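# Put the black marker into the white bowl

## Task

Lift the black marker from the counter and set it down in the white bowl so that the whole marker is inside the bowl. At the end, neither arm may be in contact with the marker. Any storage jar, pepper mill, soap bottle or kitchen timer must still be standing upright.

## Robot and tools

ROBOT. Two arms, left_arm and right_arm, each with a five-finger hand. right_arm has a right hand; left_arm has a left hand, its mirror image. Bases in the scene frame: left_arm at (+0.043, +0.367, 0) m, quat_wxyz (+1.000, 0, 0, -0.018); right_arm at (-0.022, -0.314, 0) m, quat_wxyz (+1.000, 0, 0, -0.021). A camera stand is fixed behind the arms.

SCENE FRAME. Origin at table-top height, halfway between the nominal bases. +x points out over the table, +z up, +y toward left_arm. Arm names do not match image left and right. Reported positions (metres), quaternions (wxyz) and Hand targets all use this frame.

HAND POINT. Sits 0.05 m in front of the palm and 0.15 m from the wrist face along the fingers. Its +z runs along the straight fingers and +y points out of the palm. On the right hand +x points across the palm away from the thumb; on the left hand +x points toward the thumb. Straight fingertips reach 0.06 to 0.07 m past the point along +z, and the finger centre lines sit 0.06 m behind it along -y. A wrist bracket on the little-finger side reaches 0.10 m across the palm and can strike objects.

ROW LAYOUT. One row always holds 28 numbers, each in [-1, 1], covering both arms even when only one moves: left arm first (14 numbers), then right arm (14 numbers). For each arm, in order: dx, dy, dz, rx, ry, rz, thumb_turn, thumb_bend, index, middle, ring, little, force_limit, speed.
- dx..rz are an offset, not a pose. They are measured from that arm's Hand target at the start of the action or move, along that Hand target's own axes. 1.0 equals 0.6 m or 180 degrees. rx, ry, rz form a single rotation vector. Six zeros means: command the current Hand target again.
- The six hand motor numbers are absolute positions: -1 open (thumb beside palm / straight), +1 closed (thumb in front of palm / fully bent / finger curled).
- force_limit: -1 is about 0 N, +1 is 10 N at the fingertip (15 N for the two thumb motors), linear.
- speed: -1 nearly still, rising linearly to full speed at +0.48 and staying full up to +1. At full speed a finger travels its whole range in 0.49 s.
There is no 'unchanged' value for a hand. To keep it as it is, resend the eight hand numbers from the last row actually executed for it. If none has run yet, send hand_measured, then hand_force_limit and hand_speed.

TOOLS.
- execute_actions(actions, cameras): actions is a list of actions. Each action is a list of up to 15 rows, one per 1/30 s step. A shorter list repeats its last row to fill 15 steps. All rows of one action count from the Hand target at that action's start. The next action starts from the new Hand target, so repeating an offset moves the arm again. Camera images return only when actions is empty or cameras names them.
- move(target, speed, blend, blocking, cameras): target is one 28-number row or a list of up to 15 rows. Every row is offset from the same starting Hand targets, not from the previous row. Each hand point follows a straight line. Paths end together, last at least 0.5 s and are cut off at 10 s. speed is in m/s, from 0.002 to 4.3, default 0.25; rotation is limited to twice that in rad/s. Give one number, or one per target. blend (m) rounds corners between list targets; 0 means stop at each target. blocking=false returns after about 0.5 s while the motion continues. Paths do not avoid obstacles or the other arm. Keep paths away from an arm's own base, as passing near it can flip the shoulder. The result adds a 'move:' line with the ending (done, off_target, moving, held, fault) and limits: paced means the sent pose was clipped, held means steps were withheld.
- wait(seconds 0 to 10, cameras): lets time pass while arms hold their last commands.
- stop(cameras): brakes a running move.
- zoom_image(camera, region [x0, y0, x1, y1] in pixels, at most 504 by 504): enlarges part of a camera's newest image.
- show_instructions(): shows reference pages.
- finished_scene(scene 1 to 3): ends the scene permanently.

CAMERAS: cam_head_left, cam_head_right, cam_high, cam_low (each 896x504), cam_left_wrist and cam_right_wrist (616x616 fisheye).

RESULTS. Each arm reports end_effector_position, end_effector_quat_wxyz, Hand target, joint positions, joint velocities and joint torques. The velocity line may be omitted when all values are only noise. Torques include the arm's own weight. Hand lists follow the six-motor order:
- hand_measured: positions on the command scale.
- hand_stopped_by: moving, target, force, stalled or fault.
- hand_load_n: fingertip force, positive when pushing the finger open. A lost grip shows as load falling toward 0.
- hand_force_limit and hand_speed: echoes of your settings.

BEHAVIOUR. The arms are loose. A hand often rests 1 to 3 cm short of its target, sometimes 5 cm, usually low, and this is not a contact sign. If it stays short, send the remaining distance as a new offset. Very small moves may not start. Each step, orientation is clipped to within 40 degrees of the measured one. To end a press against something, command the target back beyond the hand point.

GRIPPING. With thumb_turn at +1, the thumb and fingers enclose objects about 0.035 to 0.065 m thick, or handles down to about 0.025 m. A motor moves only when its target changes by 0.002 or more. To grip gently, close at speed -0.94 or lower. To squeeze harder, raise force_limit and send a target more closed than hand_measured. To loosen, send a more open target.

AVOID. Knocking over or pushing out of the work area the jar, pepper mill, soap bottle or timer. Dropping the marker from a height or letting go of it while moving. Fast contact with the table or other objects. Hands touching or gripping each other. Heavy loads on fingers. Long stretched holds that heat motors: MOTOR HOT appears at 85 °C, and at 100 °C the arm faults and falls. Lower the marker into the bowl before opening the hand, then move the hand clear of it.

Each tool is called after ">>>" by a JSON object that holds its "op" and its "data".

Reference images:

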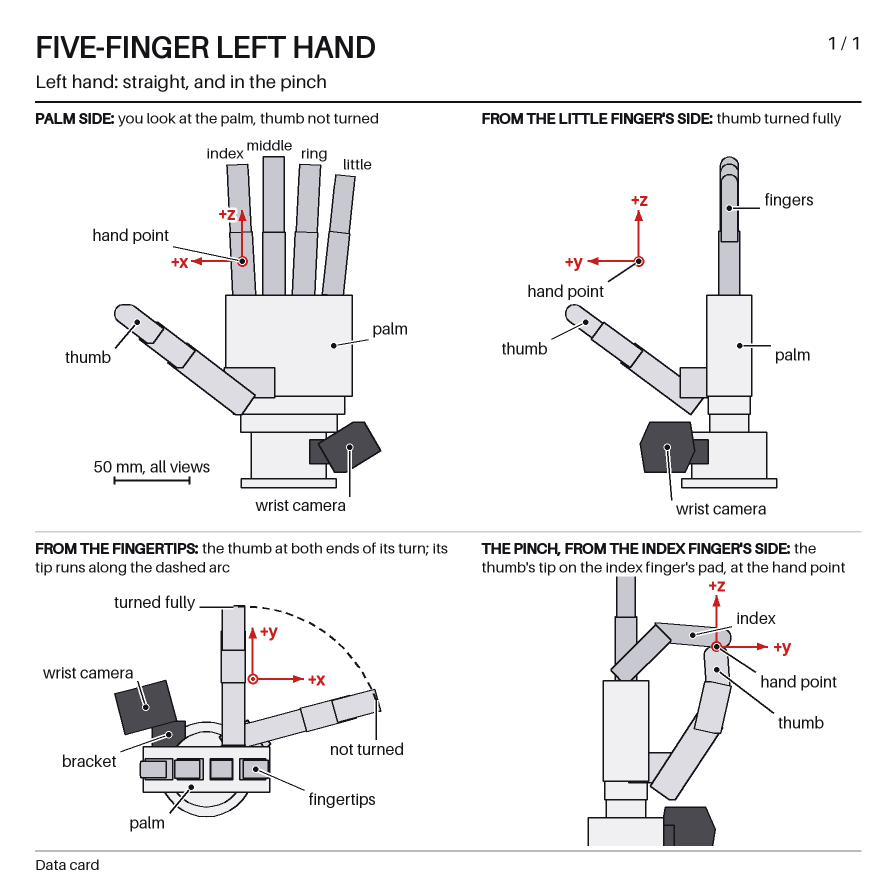

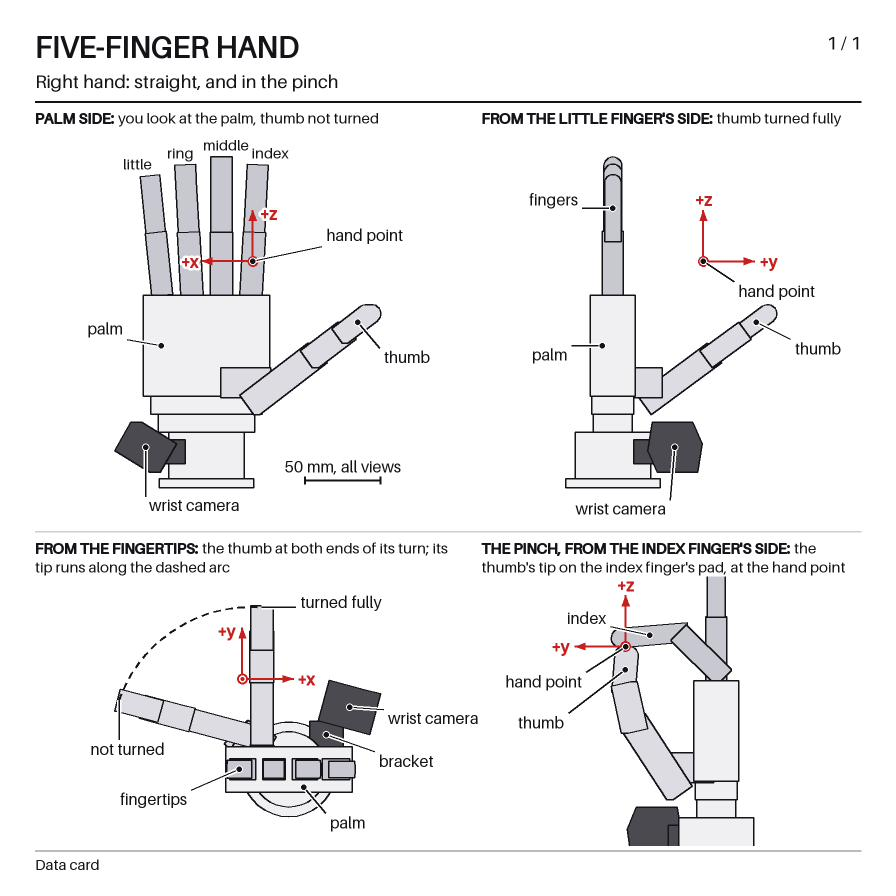

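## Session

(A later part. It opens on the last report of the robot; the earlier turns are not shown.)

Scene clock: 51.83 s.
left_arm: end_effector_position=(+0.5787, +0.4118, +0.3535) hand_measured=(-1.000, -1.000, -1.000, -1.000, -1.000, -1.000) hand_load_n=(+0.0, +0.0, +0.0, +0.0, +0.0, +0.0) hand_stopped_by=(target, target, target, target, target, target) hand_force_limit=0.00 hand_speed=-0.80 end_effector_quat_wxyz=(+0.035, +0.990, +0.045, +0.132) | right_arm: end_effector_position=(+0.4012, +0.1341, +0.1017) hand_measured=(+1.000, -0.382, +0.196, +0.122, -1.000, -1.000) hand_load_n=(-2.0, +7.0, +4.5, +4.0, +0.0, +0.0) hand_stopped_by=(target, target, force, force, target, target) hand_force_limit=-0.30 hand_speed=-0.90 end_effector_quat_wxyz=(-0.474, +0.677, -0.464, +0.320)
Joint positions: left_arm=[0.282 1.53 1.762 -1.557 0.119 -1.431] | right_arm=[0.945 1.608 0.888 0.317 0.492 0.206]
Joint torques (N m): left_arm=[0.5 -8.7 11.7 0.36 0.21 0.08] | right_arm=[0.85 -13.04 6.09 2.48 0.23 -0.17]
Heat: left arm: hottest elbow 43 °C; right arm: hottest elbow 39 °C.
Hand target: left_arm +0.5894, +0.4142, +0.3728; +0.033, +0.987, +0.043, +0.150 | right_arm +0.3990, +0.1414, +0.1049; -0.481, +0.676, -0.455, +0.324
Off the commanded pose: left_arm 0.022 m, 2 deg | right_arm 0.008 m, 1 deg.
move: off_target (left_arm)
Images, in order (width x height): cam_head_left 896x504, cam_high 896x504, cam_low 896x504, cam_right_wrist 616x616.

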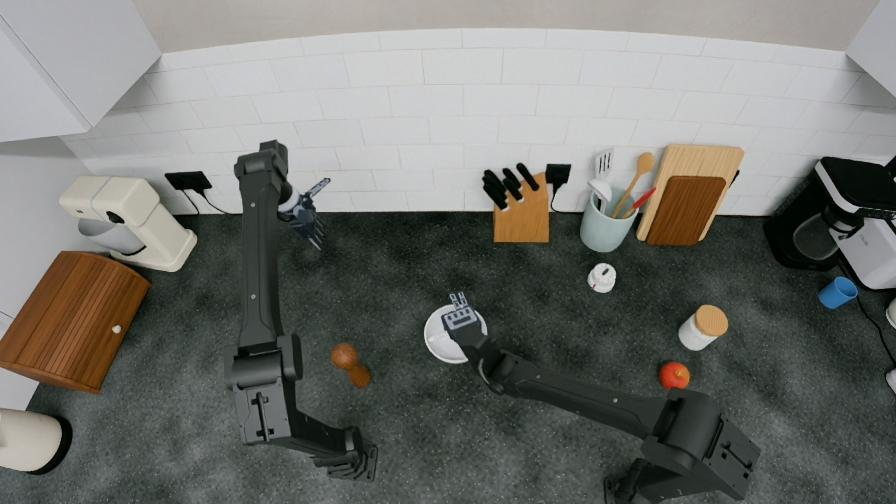

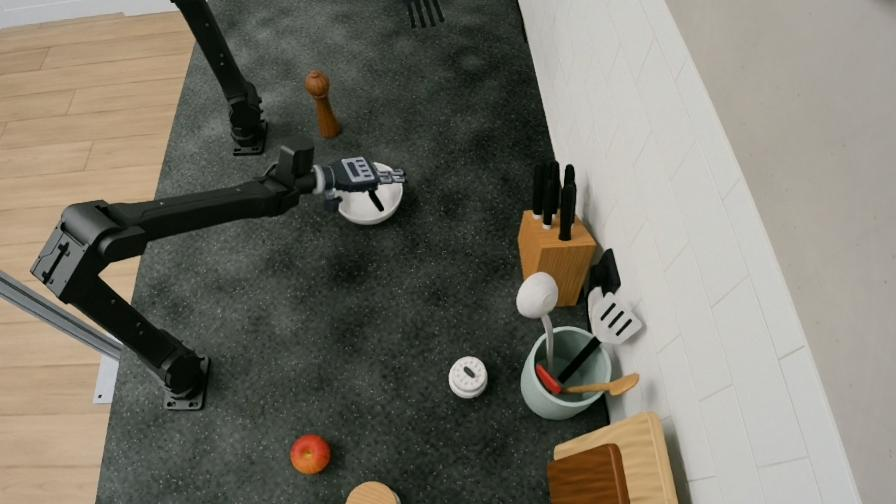

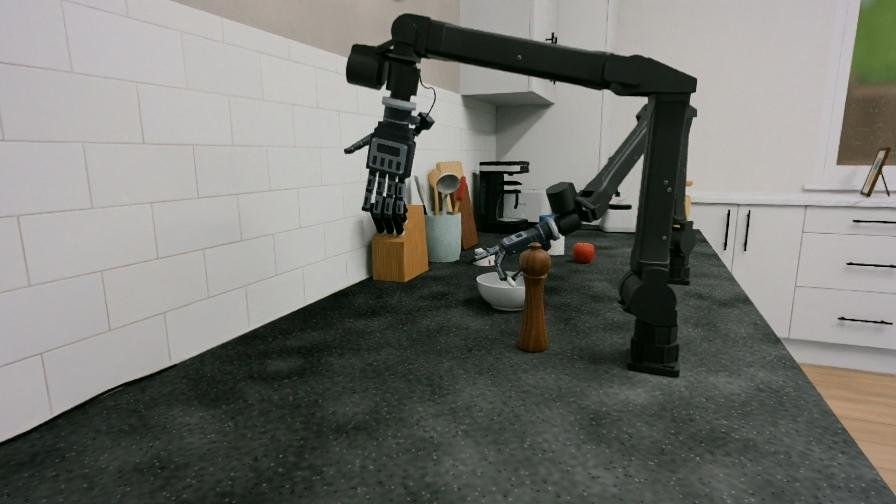

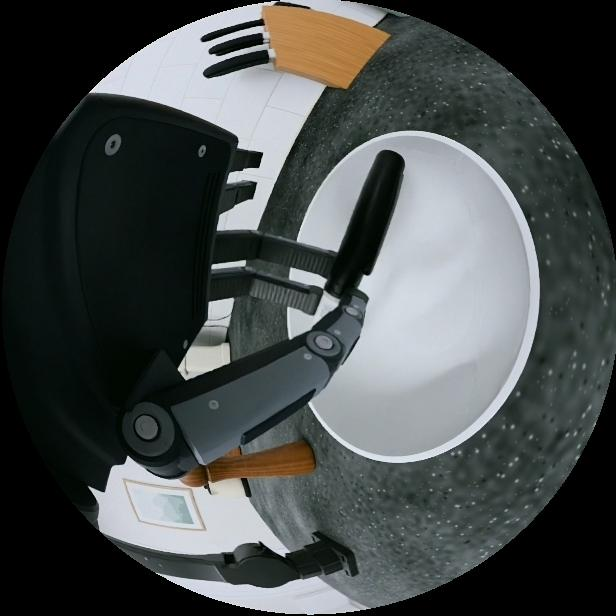

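>>> {"op": "move", "data": {"target": [0,0,0,0,0,0,-1,-1,-1,-1,-1,-1,0,-0.8,0.006,0.0315,0.0109,0,0,0,1,-0.38,0.35,0.35,-1,-1,-0.3,-0.9], "speed": 0.06, "cameras": ["cam_high","cam_head_left","cam_low","cam_right_wrist"]}}

Scene clock: 56.00 s.
left_arm: end_effector_position=(+0.5787, +0.4118, +0.3535) hand_measured=(-1.000, -1.000, -1.000, -1.000, -1.000, -1.000) hand_load_n=(+0.0, +0.0, +0.0, +0.0, +0.0, +0.0) hand_stopped_by=(target, target, target, target, target, target) hand_force_limit=0.00 hand_speed=-0.80 end_effector_quat_wxyz=(+0.035, +0.990, +0.045, +0.132) | right_arm: end_effector_position=(+0.3999, +0.1323, +0.0795) hand_measured=(+1.000, -0.382, +0.196, +0.122, -1.000, -1.000) hand_load_n=(-2.0, +7.0, +4.5, +4.0, +0.0, +0.0) hand_stopped_by=(target, target, force, force, target, target) hand_force_limit=-0.30 hand_speed=-0.90 end_effector_quat_wxyz=(-0.472, +0.678, -0.463, +0.321)
Joint positions: left_arm=[0.282 1.53 1.762 -1.557 0.119 -1.431] | right_arm=[0.945 1.648 0.864 0.378 0.492 0.203]
Joint torques (N m): left_arm=[0.15 -8.82 11.7 0.43 0.2 0.09] | right_arm=[0.03 -13.51 5.89 2.47 0 -0.19]
Heat: left arm: hottest elbow 43 °C; right arm: hottest elbow 39 °C.
Hand target: left_arm +0.5894, +0.4142, +0.3728; +0.033, +0.987, +0.043, +0.150 | right_arm +0.4003, +0.1380, +0.0849; -0.481, +0.676, -0.455, +0.324
Off the commanded pose: left_arm 0.022 m, 2 deg | right_arm 0.008 m, 1 deg.
move: off_target (left_arm)
Images, in order (width x height): cam_head_left 896x504, cam_high 896x504, cam_low 896x504, cam_right_wrist 616x616.

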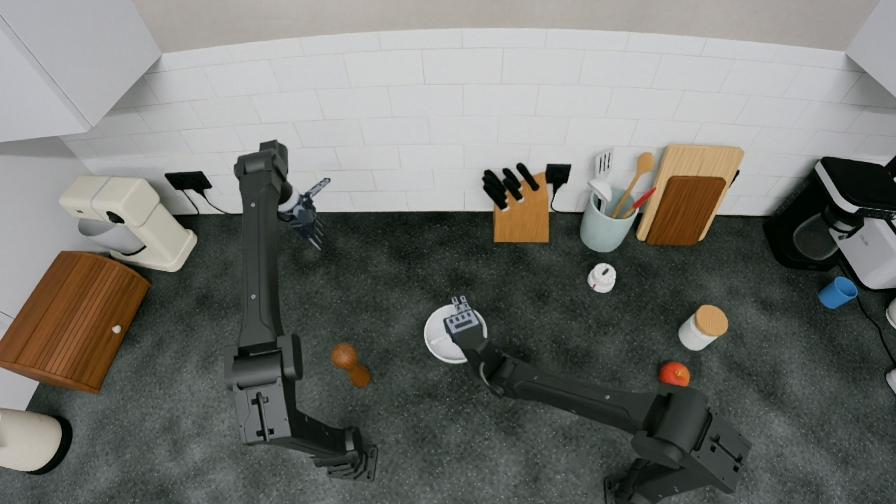

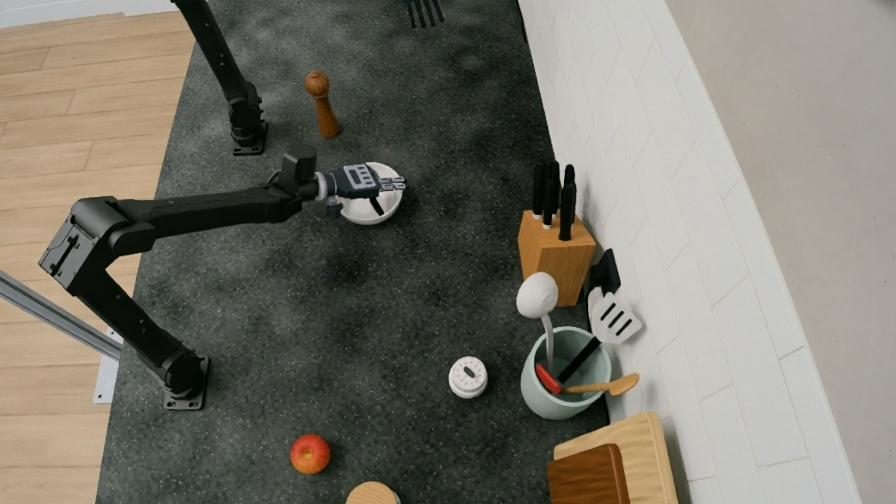

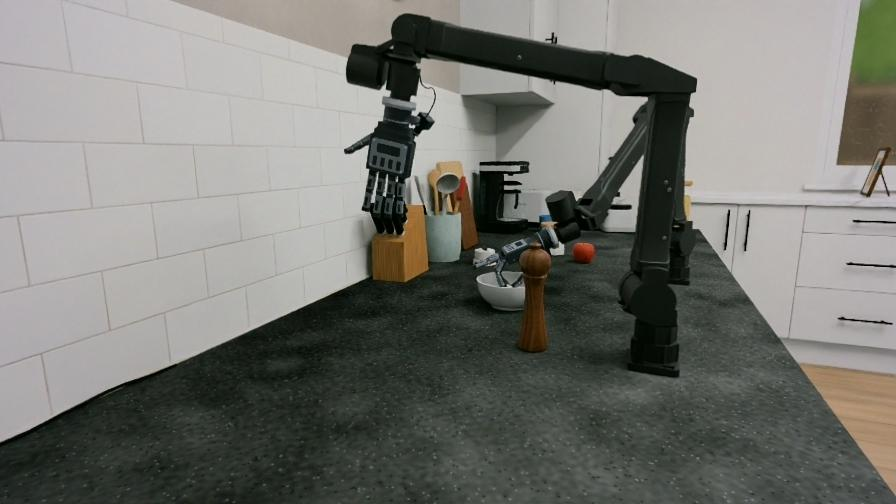

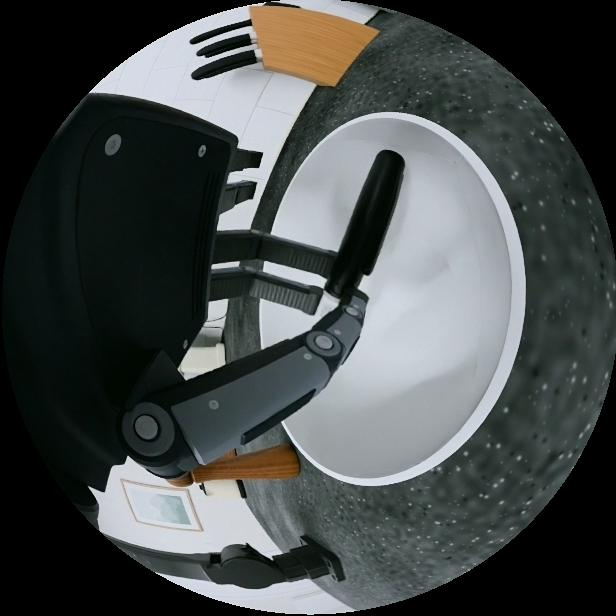

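>>> {"op": "zoom_image", "data": {"camera": "cam_high", "region": [320, 150, 420, 250]}}

>>> {"op": "zoom_image", "data": {"camera": "cam_head_left", "region": [410, 280, 510, 380]}}

>>> {"op": "zoom_image", "data": {"camera": "cam_low", "region": [450, 220, 560, 330]}}

Scaled by 5.040 from the camera's 896x504 image, which has a finer 1280x720 frame.

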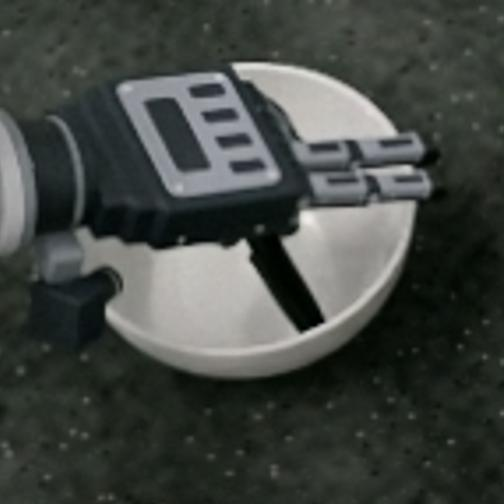

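Scaled by 5.040 from the camera's 896x504 image, which has a finer 1280x720 frame.

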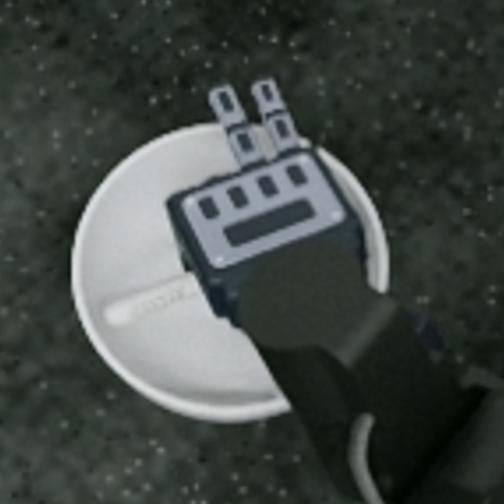

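Scaled by 4.582 from the camera's 896x504 image, which has a finer 1280x720 frame.

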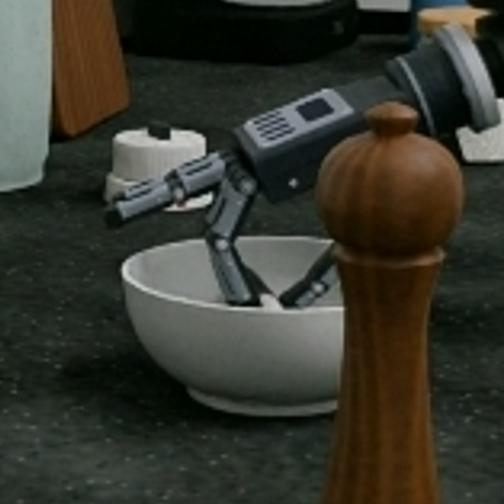

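>>> {"op": "move", "data": {"target": [0,0,0,0,0,0,-1,-1,-1,-1,-1,-1,0,-0.8,0,0.0158,0.0054,0,0,0,1,-0.38,0.35,0.35,-1,-1,-0.3,-0.9], "speed": 0.05, "cameras": ["cam_high","cam_head_left","cam_low","cam_right_wrist"]}}

>>> {"op": "zoom_image", "data": {"camera": "cam_low", "region": [450, 220, 560, 330]}}

>>> {"op": "zoom_image", "data": {"camera": "cam_high", "region": [320, 150, 420, 250]}}

Scene clock: 58.63 s.
left_arm: end_effector_position=(+0.5787, +0.4118, +0.3535) hand_measured=(-1.000, -1.000, -1.000, -1.000, -1.000, -1.000) hand_load_n=(+0.0, +0.0, +0.0, +0.0, +0.0, +0.0) hand_stopped_by=(target, target, target, target, target, target) hand_force_limit=0.00 hand_speed=-0.80 end_effector_quat_wxyz=(+0.035, +0.990, +0.045, +0.132) | right_arm: end_effector_position=(+0.4004, +0.1329, +0.0715) hand_measured=(+1.000, -0.382, +0.196, +0.122, -1.000, -1.000) hand_load_n=(-1.5, +6.5, +4.0, +4.0, +0.0, +0.0) hand_stopped_by=(target, target, force, force, target, target) hand_force_limit=-0.30 hand_speed=-0.90 end_effector_quat_wxyz=(-0.474, +0.677, -0.463, +0.321)
Joint positions: left_arm=[0.282 1.53 1.762 -1.557 0.119 -1.431] | right_arm=[0.945 1.668 0.857 0.409 0.492 0.203]
Joint torques (N m): left_arm=[0.32 -8.41 11.74 0.44 0.2 0.06] | right_arm=[0.21 -13.33 5.64 2.52 0.02 -0.18]
Heat: left arm: hottest elbow 44 °C; right arm: hottest elbow 39 °C.
Hand target: left_arm +0.5894, +0.4142, +0.3728; +0.033, +0.987, +0.043, +0.150 | right_arm +0.4003, +0.1380, +0.0748; -0.481, +0.676, -0.455, +0.324
Off the commanded pose: left_arm 0.022 m, 2 deg | right_arm 0.006 m, 1 deg.
move: off_target (left_arm)
Images, in order (width x height): cam_head_left 896x504, cam_high 896x504, cam_low 896x504, cam_right_wrist 616x616.

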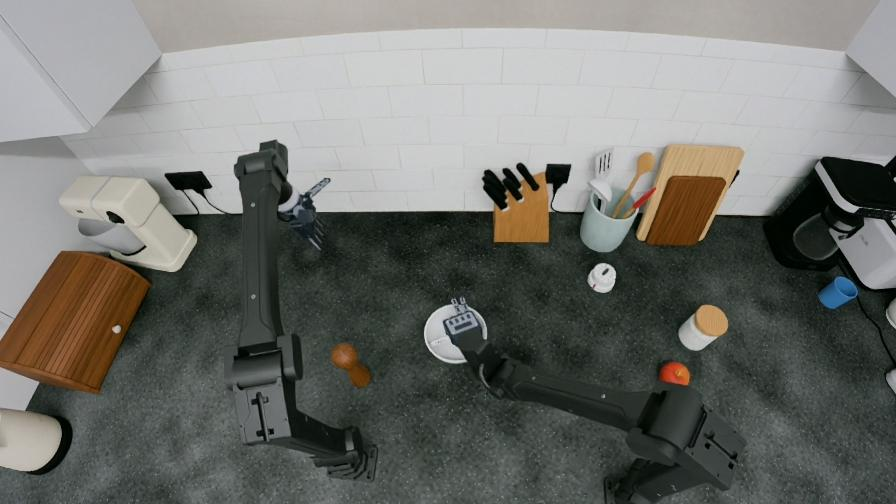

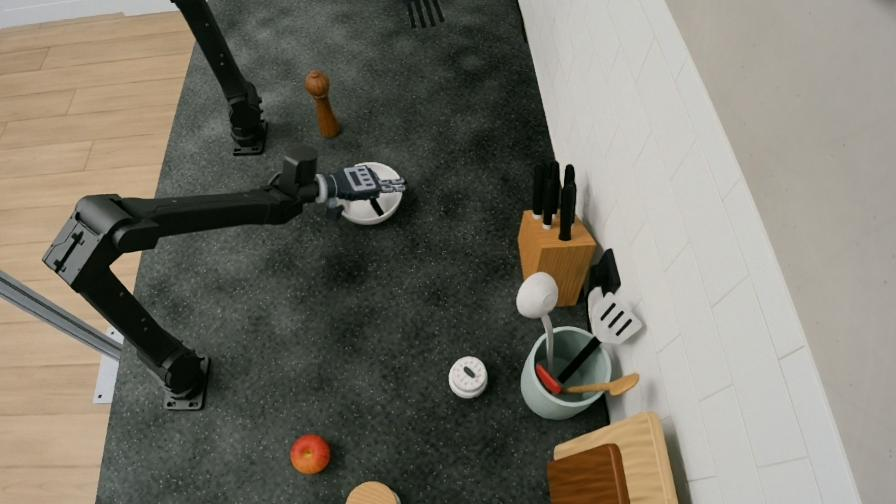

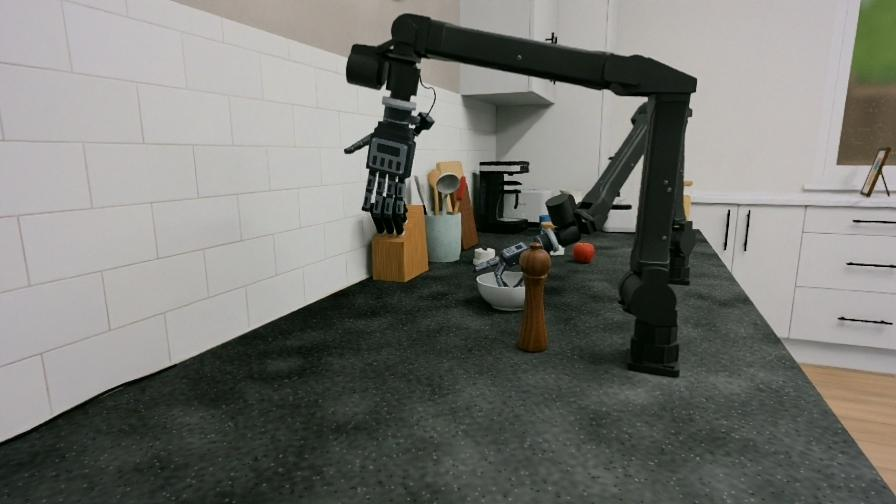

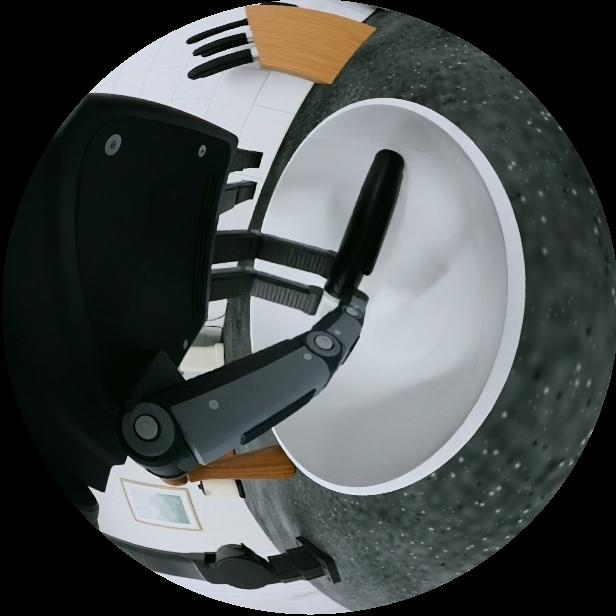

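Scaled by 4.582 from the camera's 896x504 image, which has a finer 1280x720 frame.

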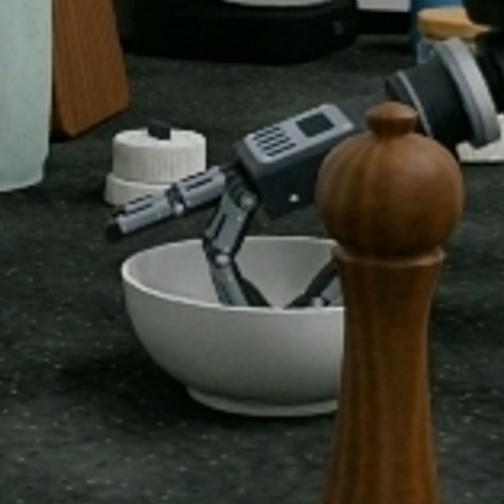

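Scaled by 5.040 from the camera's 896x504 image, which has a finer 1280x720 frame.

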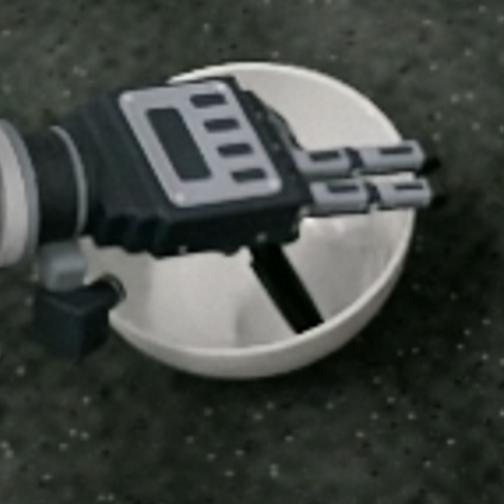

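>>> {"op": "move", "data": {"target": [0,0,0,0,0,0,-1,-1,-1,-1,-1,-1,0,-0.8,0,0.0063,0.0022,0,0,0,1,-0.38,0.35,0.35,-1,-1,-0.3,-0.9], "speed": 0.05}}

>>> {"op": "move", "data": {"target": [0,0,0,0,0,0,-1,-1,-1,-1,-1,-1,0,-0.8,0,0,0,0,0,0,1,-0.38,-0.3,-0.3,-1,-1,-0.3,-0.7], "speed": 0.05, "cameras": ["cam_high","cam_right_wrist"]}}

Scene clock: 60.17 s.
left_arm: end_effector_position=(+0.5787, +0.4118, +0.3535) hand_measured=(-1.000, -1.000, -1.000, -1.000, -1.000, -1.000) hand_load_n=(+0.0, +0.0, +0.0, +0.0, +0.0, +0.0) hand_stopped_by=(target, target, target, target, target, target) hand_force_limit=0.00 hand_speed=-0.80 end_effector_quat_wxyz=(+0.035, +0.990, +0.045, +0.132) | right_arm: end_effector_position=(+0.4010, +0.1341, +0.0693) hand_measured=(+1.000, -0.382, +0.196, +0.122, -1.000, -1.000) hand_load_n=(-1.5, +6.5, +4.0, +4.0, +0.0, +0.0) hand_stopped_by=(target, target, force, force, target, target) hand_force_limit=-0.30 hand_speed=-0.90 end_effector_quat_wxyz=(-0.475, +0.676, -0.463, +0.321)
Joint positions: left_arm=[0.282 1.53 1.762 -1.557 0.119 -1.431] | right_arm=[0.945 1.675 0.857 0.419 0.491 0.203]
Joint torques (N m): left_arm=[0.32 -8.12 11.75 0.53 0.23 0.1] | right_arm=[0.03 -13.33 5.45 2.45 0.02 -0.19]
Heat: left arm: hottest elbow 44 °C; right arm: hottest elbow 39 °C.
Hand target: left_arm +0.5894, +0.4142, +0.3728; +0.033, +0.987, +0.043, +0.150 | right_arm +0.4003, +0.1380, +0.0707; -0.481, +0.676, -0.455, +0.324
Off the commanded pose: left_arm 0.022 m, 2 deg | right_arm 0.004 m, 1 deg.
move: off_target (left_arm)

Scene clock: 61.33 s.
left_arm: end_effector_position=(+0.5787, +0.4118, +0.3535) hand_measured=(-1.000, -1.000, -1.000, -1.000, -1.000, -1.000) hand_load_n=(+0.0, +0.0, +0.0, +0.0, +0.0, -0.5) hand_stopped_by=(target, target, target, target, target, target) hand_force_limit=0.00 hand_speed=-0.80 end_effector_quat_wxyz=(+0.035, +0.990, +0.045, +0.132) | right_arm: end_effector_position=(+0.4011, +0.1343, +0.0697) hand_measured=(+1.000, -0.380, -0.300, -0.300, -1.000, -1.000) hand_load_n=(+0.0, +0.0, +0.0, +0.0, +0.0, -0.5) hand_stopped_by=(target, target, target, target, target, target) hand_force_limit=-0.30 hand_speed=-0.70 end_effector_quat_wxyz=(-0.476, +0.676, -0.463, +0.321)
Joint positions: left_arm=[0.282 1.53 1.762 -1.557 0.119 -1.431] | right_arm=[0.945 1.675 0.857 0.421 0.491 0.203]
Joint torques (N m): left_arm=[0.03 -8.88 11.85 0.38 0.21 0.11] | right_arm=[0.03 -13.33 5.45 2.45 0.01 -0.17]
Heat: left arm: hottest elbow 44 °C; right arm: hottest elbow 39 °C.
Hand target: left_arm +0.5894, +0.4142, +0.3728; +0.033, +0.987, +0.043, +0.150 | right_arm +0.4003, +0.1380, +0.0707; -0.481, +0.676, -0.455, +0.324
Off the commanded pose: left_arm 0.022 m, 2 deg | right_arm 0.004 m, 1 deg.
move: off_target (left_arm)
Images, in order (width x height): cam_high 896x504, cam_right_wrist 616x616.

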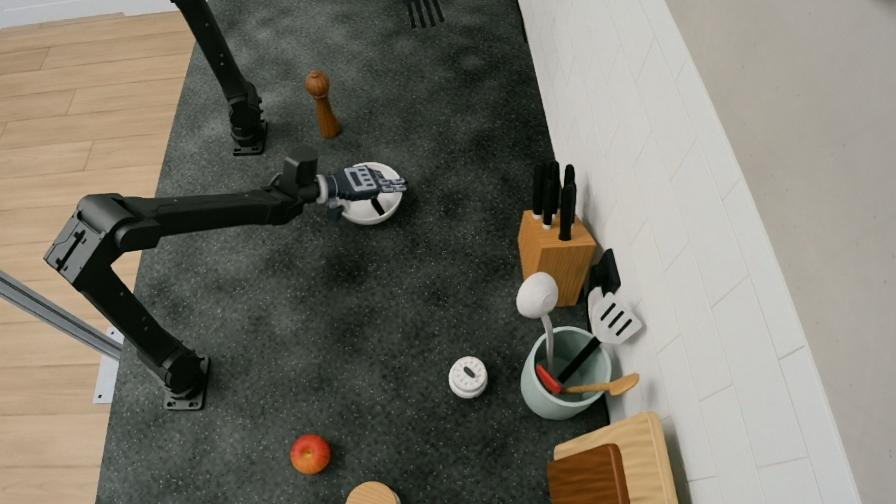

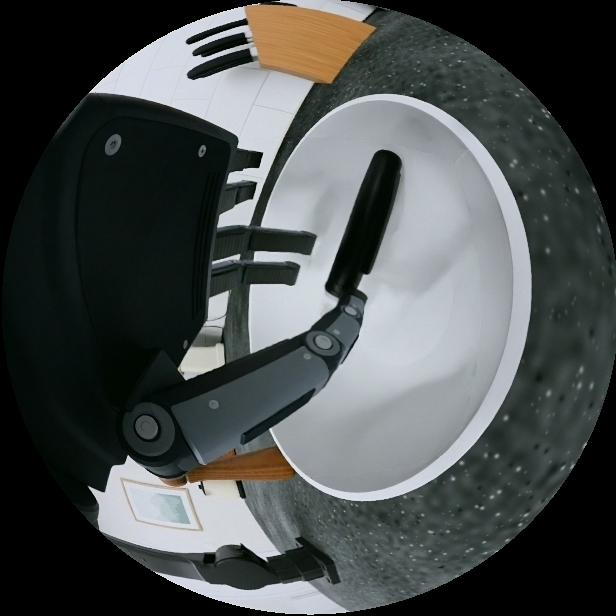

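>>> {"op": "move", "data": {"target": [[0,0,0,0,0,0,-1,-1,-1,-1,-1,-1,0,-0.8,0,-0.05,-0.022,0,0,0,1,-0.38,-0.3,-0.3,-1,-1,-0.3,-0.7],[0,0,0,0,0,0,-1,-1,-1,-1,-1,-1,0,-0.8,0,-0.165,-0.058,0,0,0,1,-0.38,-0.3,-0.3,-1,-1,-0.3,-0.7]], "speed": [0.06,0.12], "blend": 0.01, "cameras": ["cam_high","cam_head_left","cam_low","cam_right_wrist"]}}

>>> {"op": "zoom_image", "data": {"camera": "cam_high", "region": [320, 150, 420, 250]}}

>>> {"op": "zoom_image", "data": {"camera": "cam_head_left", "region": [410, 280, 510, 380]}}

Scene clock: 64.47 s.
left_arm: end_effector_position=(+0.5787, +0.4118, +0.3535) hand_measured=(-1.000, -1.000, -1.000, -1.000, -1.000, -1.000) hand_load_n=(-0.5, +0.0, +0.0, +0.0, +0.0, +0.0) hand_stopped_by=(target, target, target, target, target, target) hand_force_limit=0.00 hand_speed=-0.80 end_effector_quat_wxyz=(+0.035, +0.990, +0.045, +0.132) | right_arm: end_effector_position=(+0.3912, +0.1215, +0.1439) hand_measured=(+1.000, -0.380, -0.300, -0.300, -1.000, -1.000) hand_load_n=(+0.0, +0.0, +0.5, +0.0, -0.5, +0.0) hand_stopped_by=(target, target, target, target, target, target) hand_force_limit=-0.30 hand_speed=-0.70 end_effector_quat_wxyz=(-0.459, +0.688, -0.463, +0.320)
Joint positions: left_arm=[0.282 1.53 1.762 -1.557 0.119 -1.431] | right_arm=[0.945 1.494 0.915 0.142 0.491 0.201]
Joint torques (N m): left_arm=[0.38 -8.29 11.88 0.42 0.23 0.08] | right_arm=[0.26 -13.27 9.96 1.55 0.06 -0.16]
Heat: left arm: hottest elbow 44 °C; right arm: hottest elbow 39 °C.
Hand target: left_arm +0.5894, +0.4142, +0.3728; +0.033, +0.987, +0.043, +0.150 | right_arm +0.3999, +0.1379, +0.1758; -0.481, +0.676, -0.455, +0.324
Off the commanded pose: left_arm 0.022 m, 2 deg | right_arm 0.037 m, 3 deg.
move: off_target (left_arm, right_arm)
Images, in order (width x height): cam_head_left 896x504, cam_high 896x504, cam_low 896x504, cam_right_wrist 616x616.

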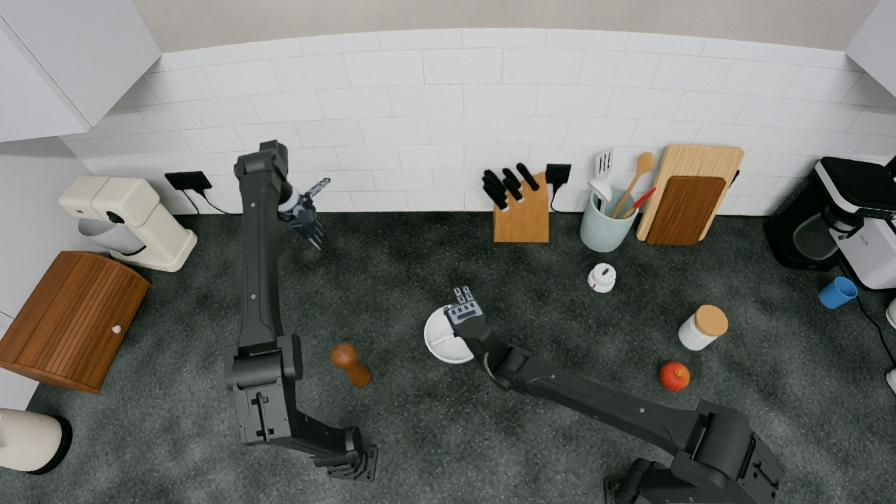

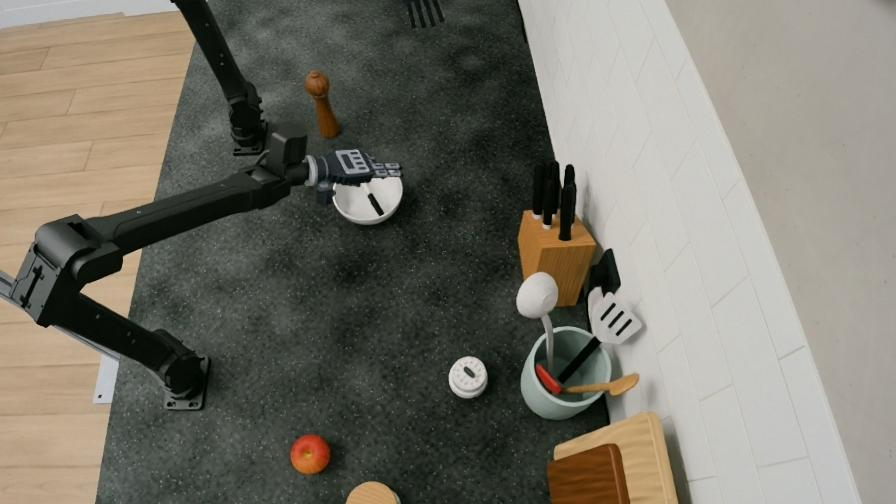

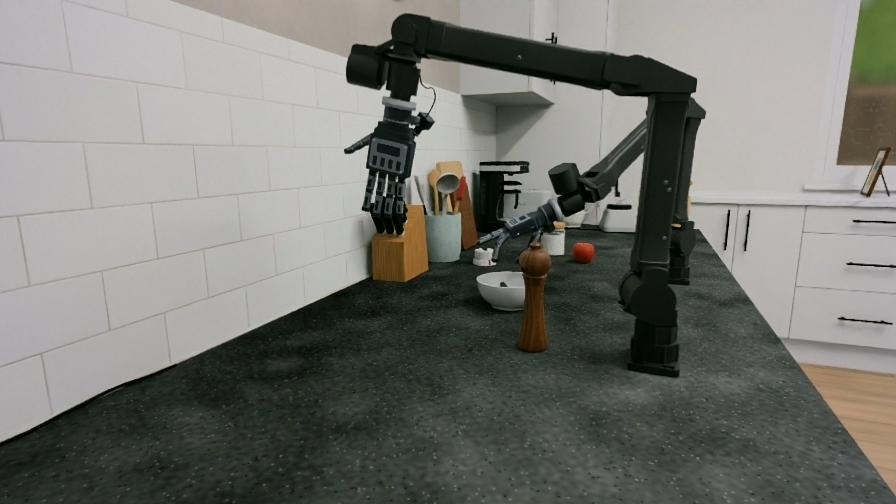

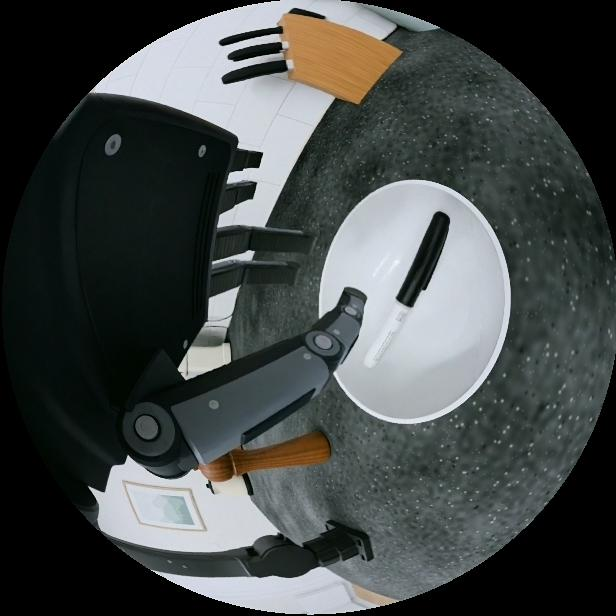

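Scaled by 5.040 from the camera's 896x504 image, which has a finer 1280x720 frame.

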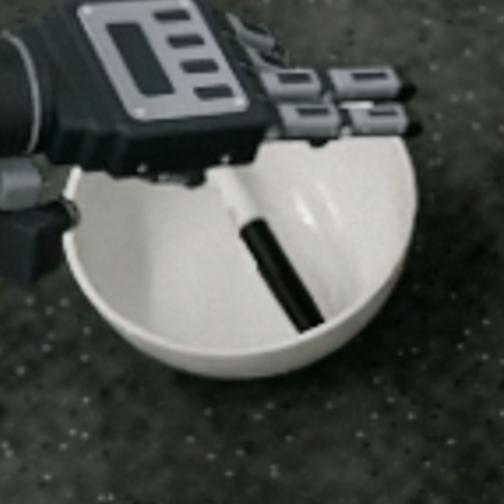

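Scaled by 5.040 from the camera's 896x504 image, which has a finer 1280x720 frame.

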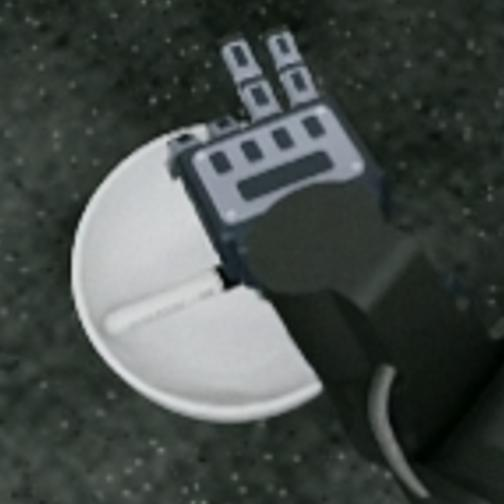

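Released with the marker resting entirely inside the bowl, and the hand is clear of it.

>>> {"op": "finished_scene", "data": {"scene": 3}}

The scene is finished: the task was done.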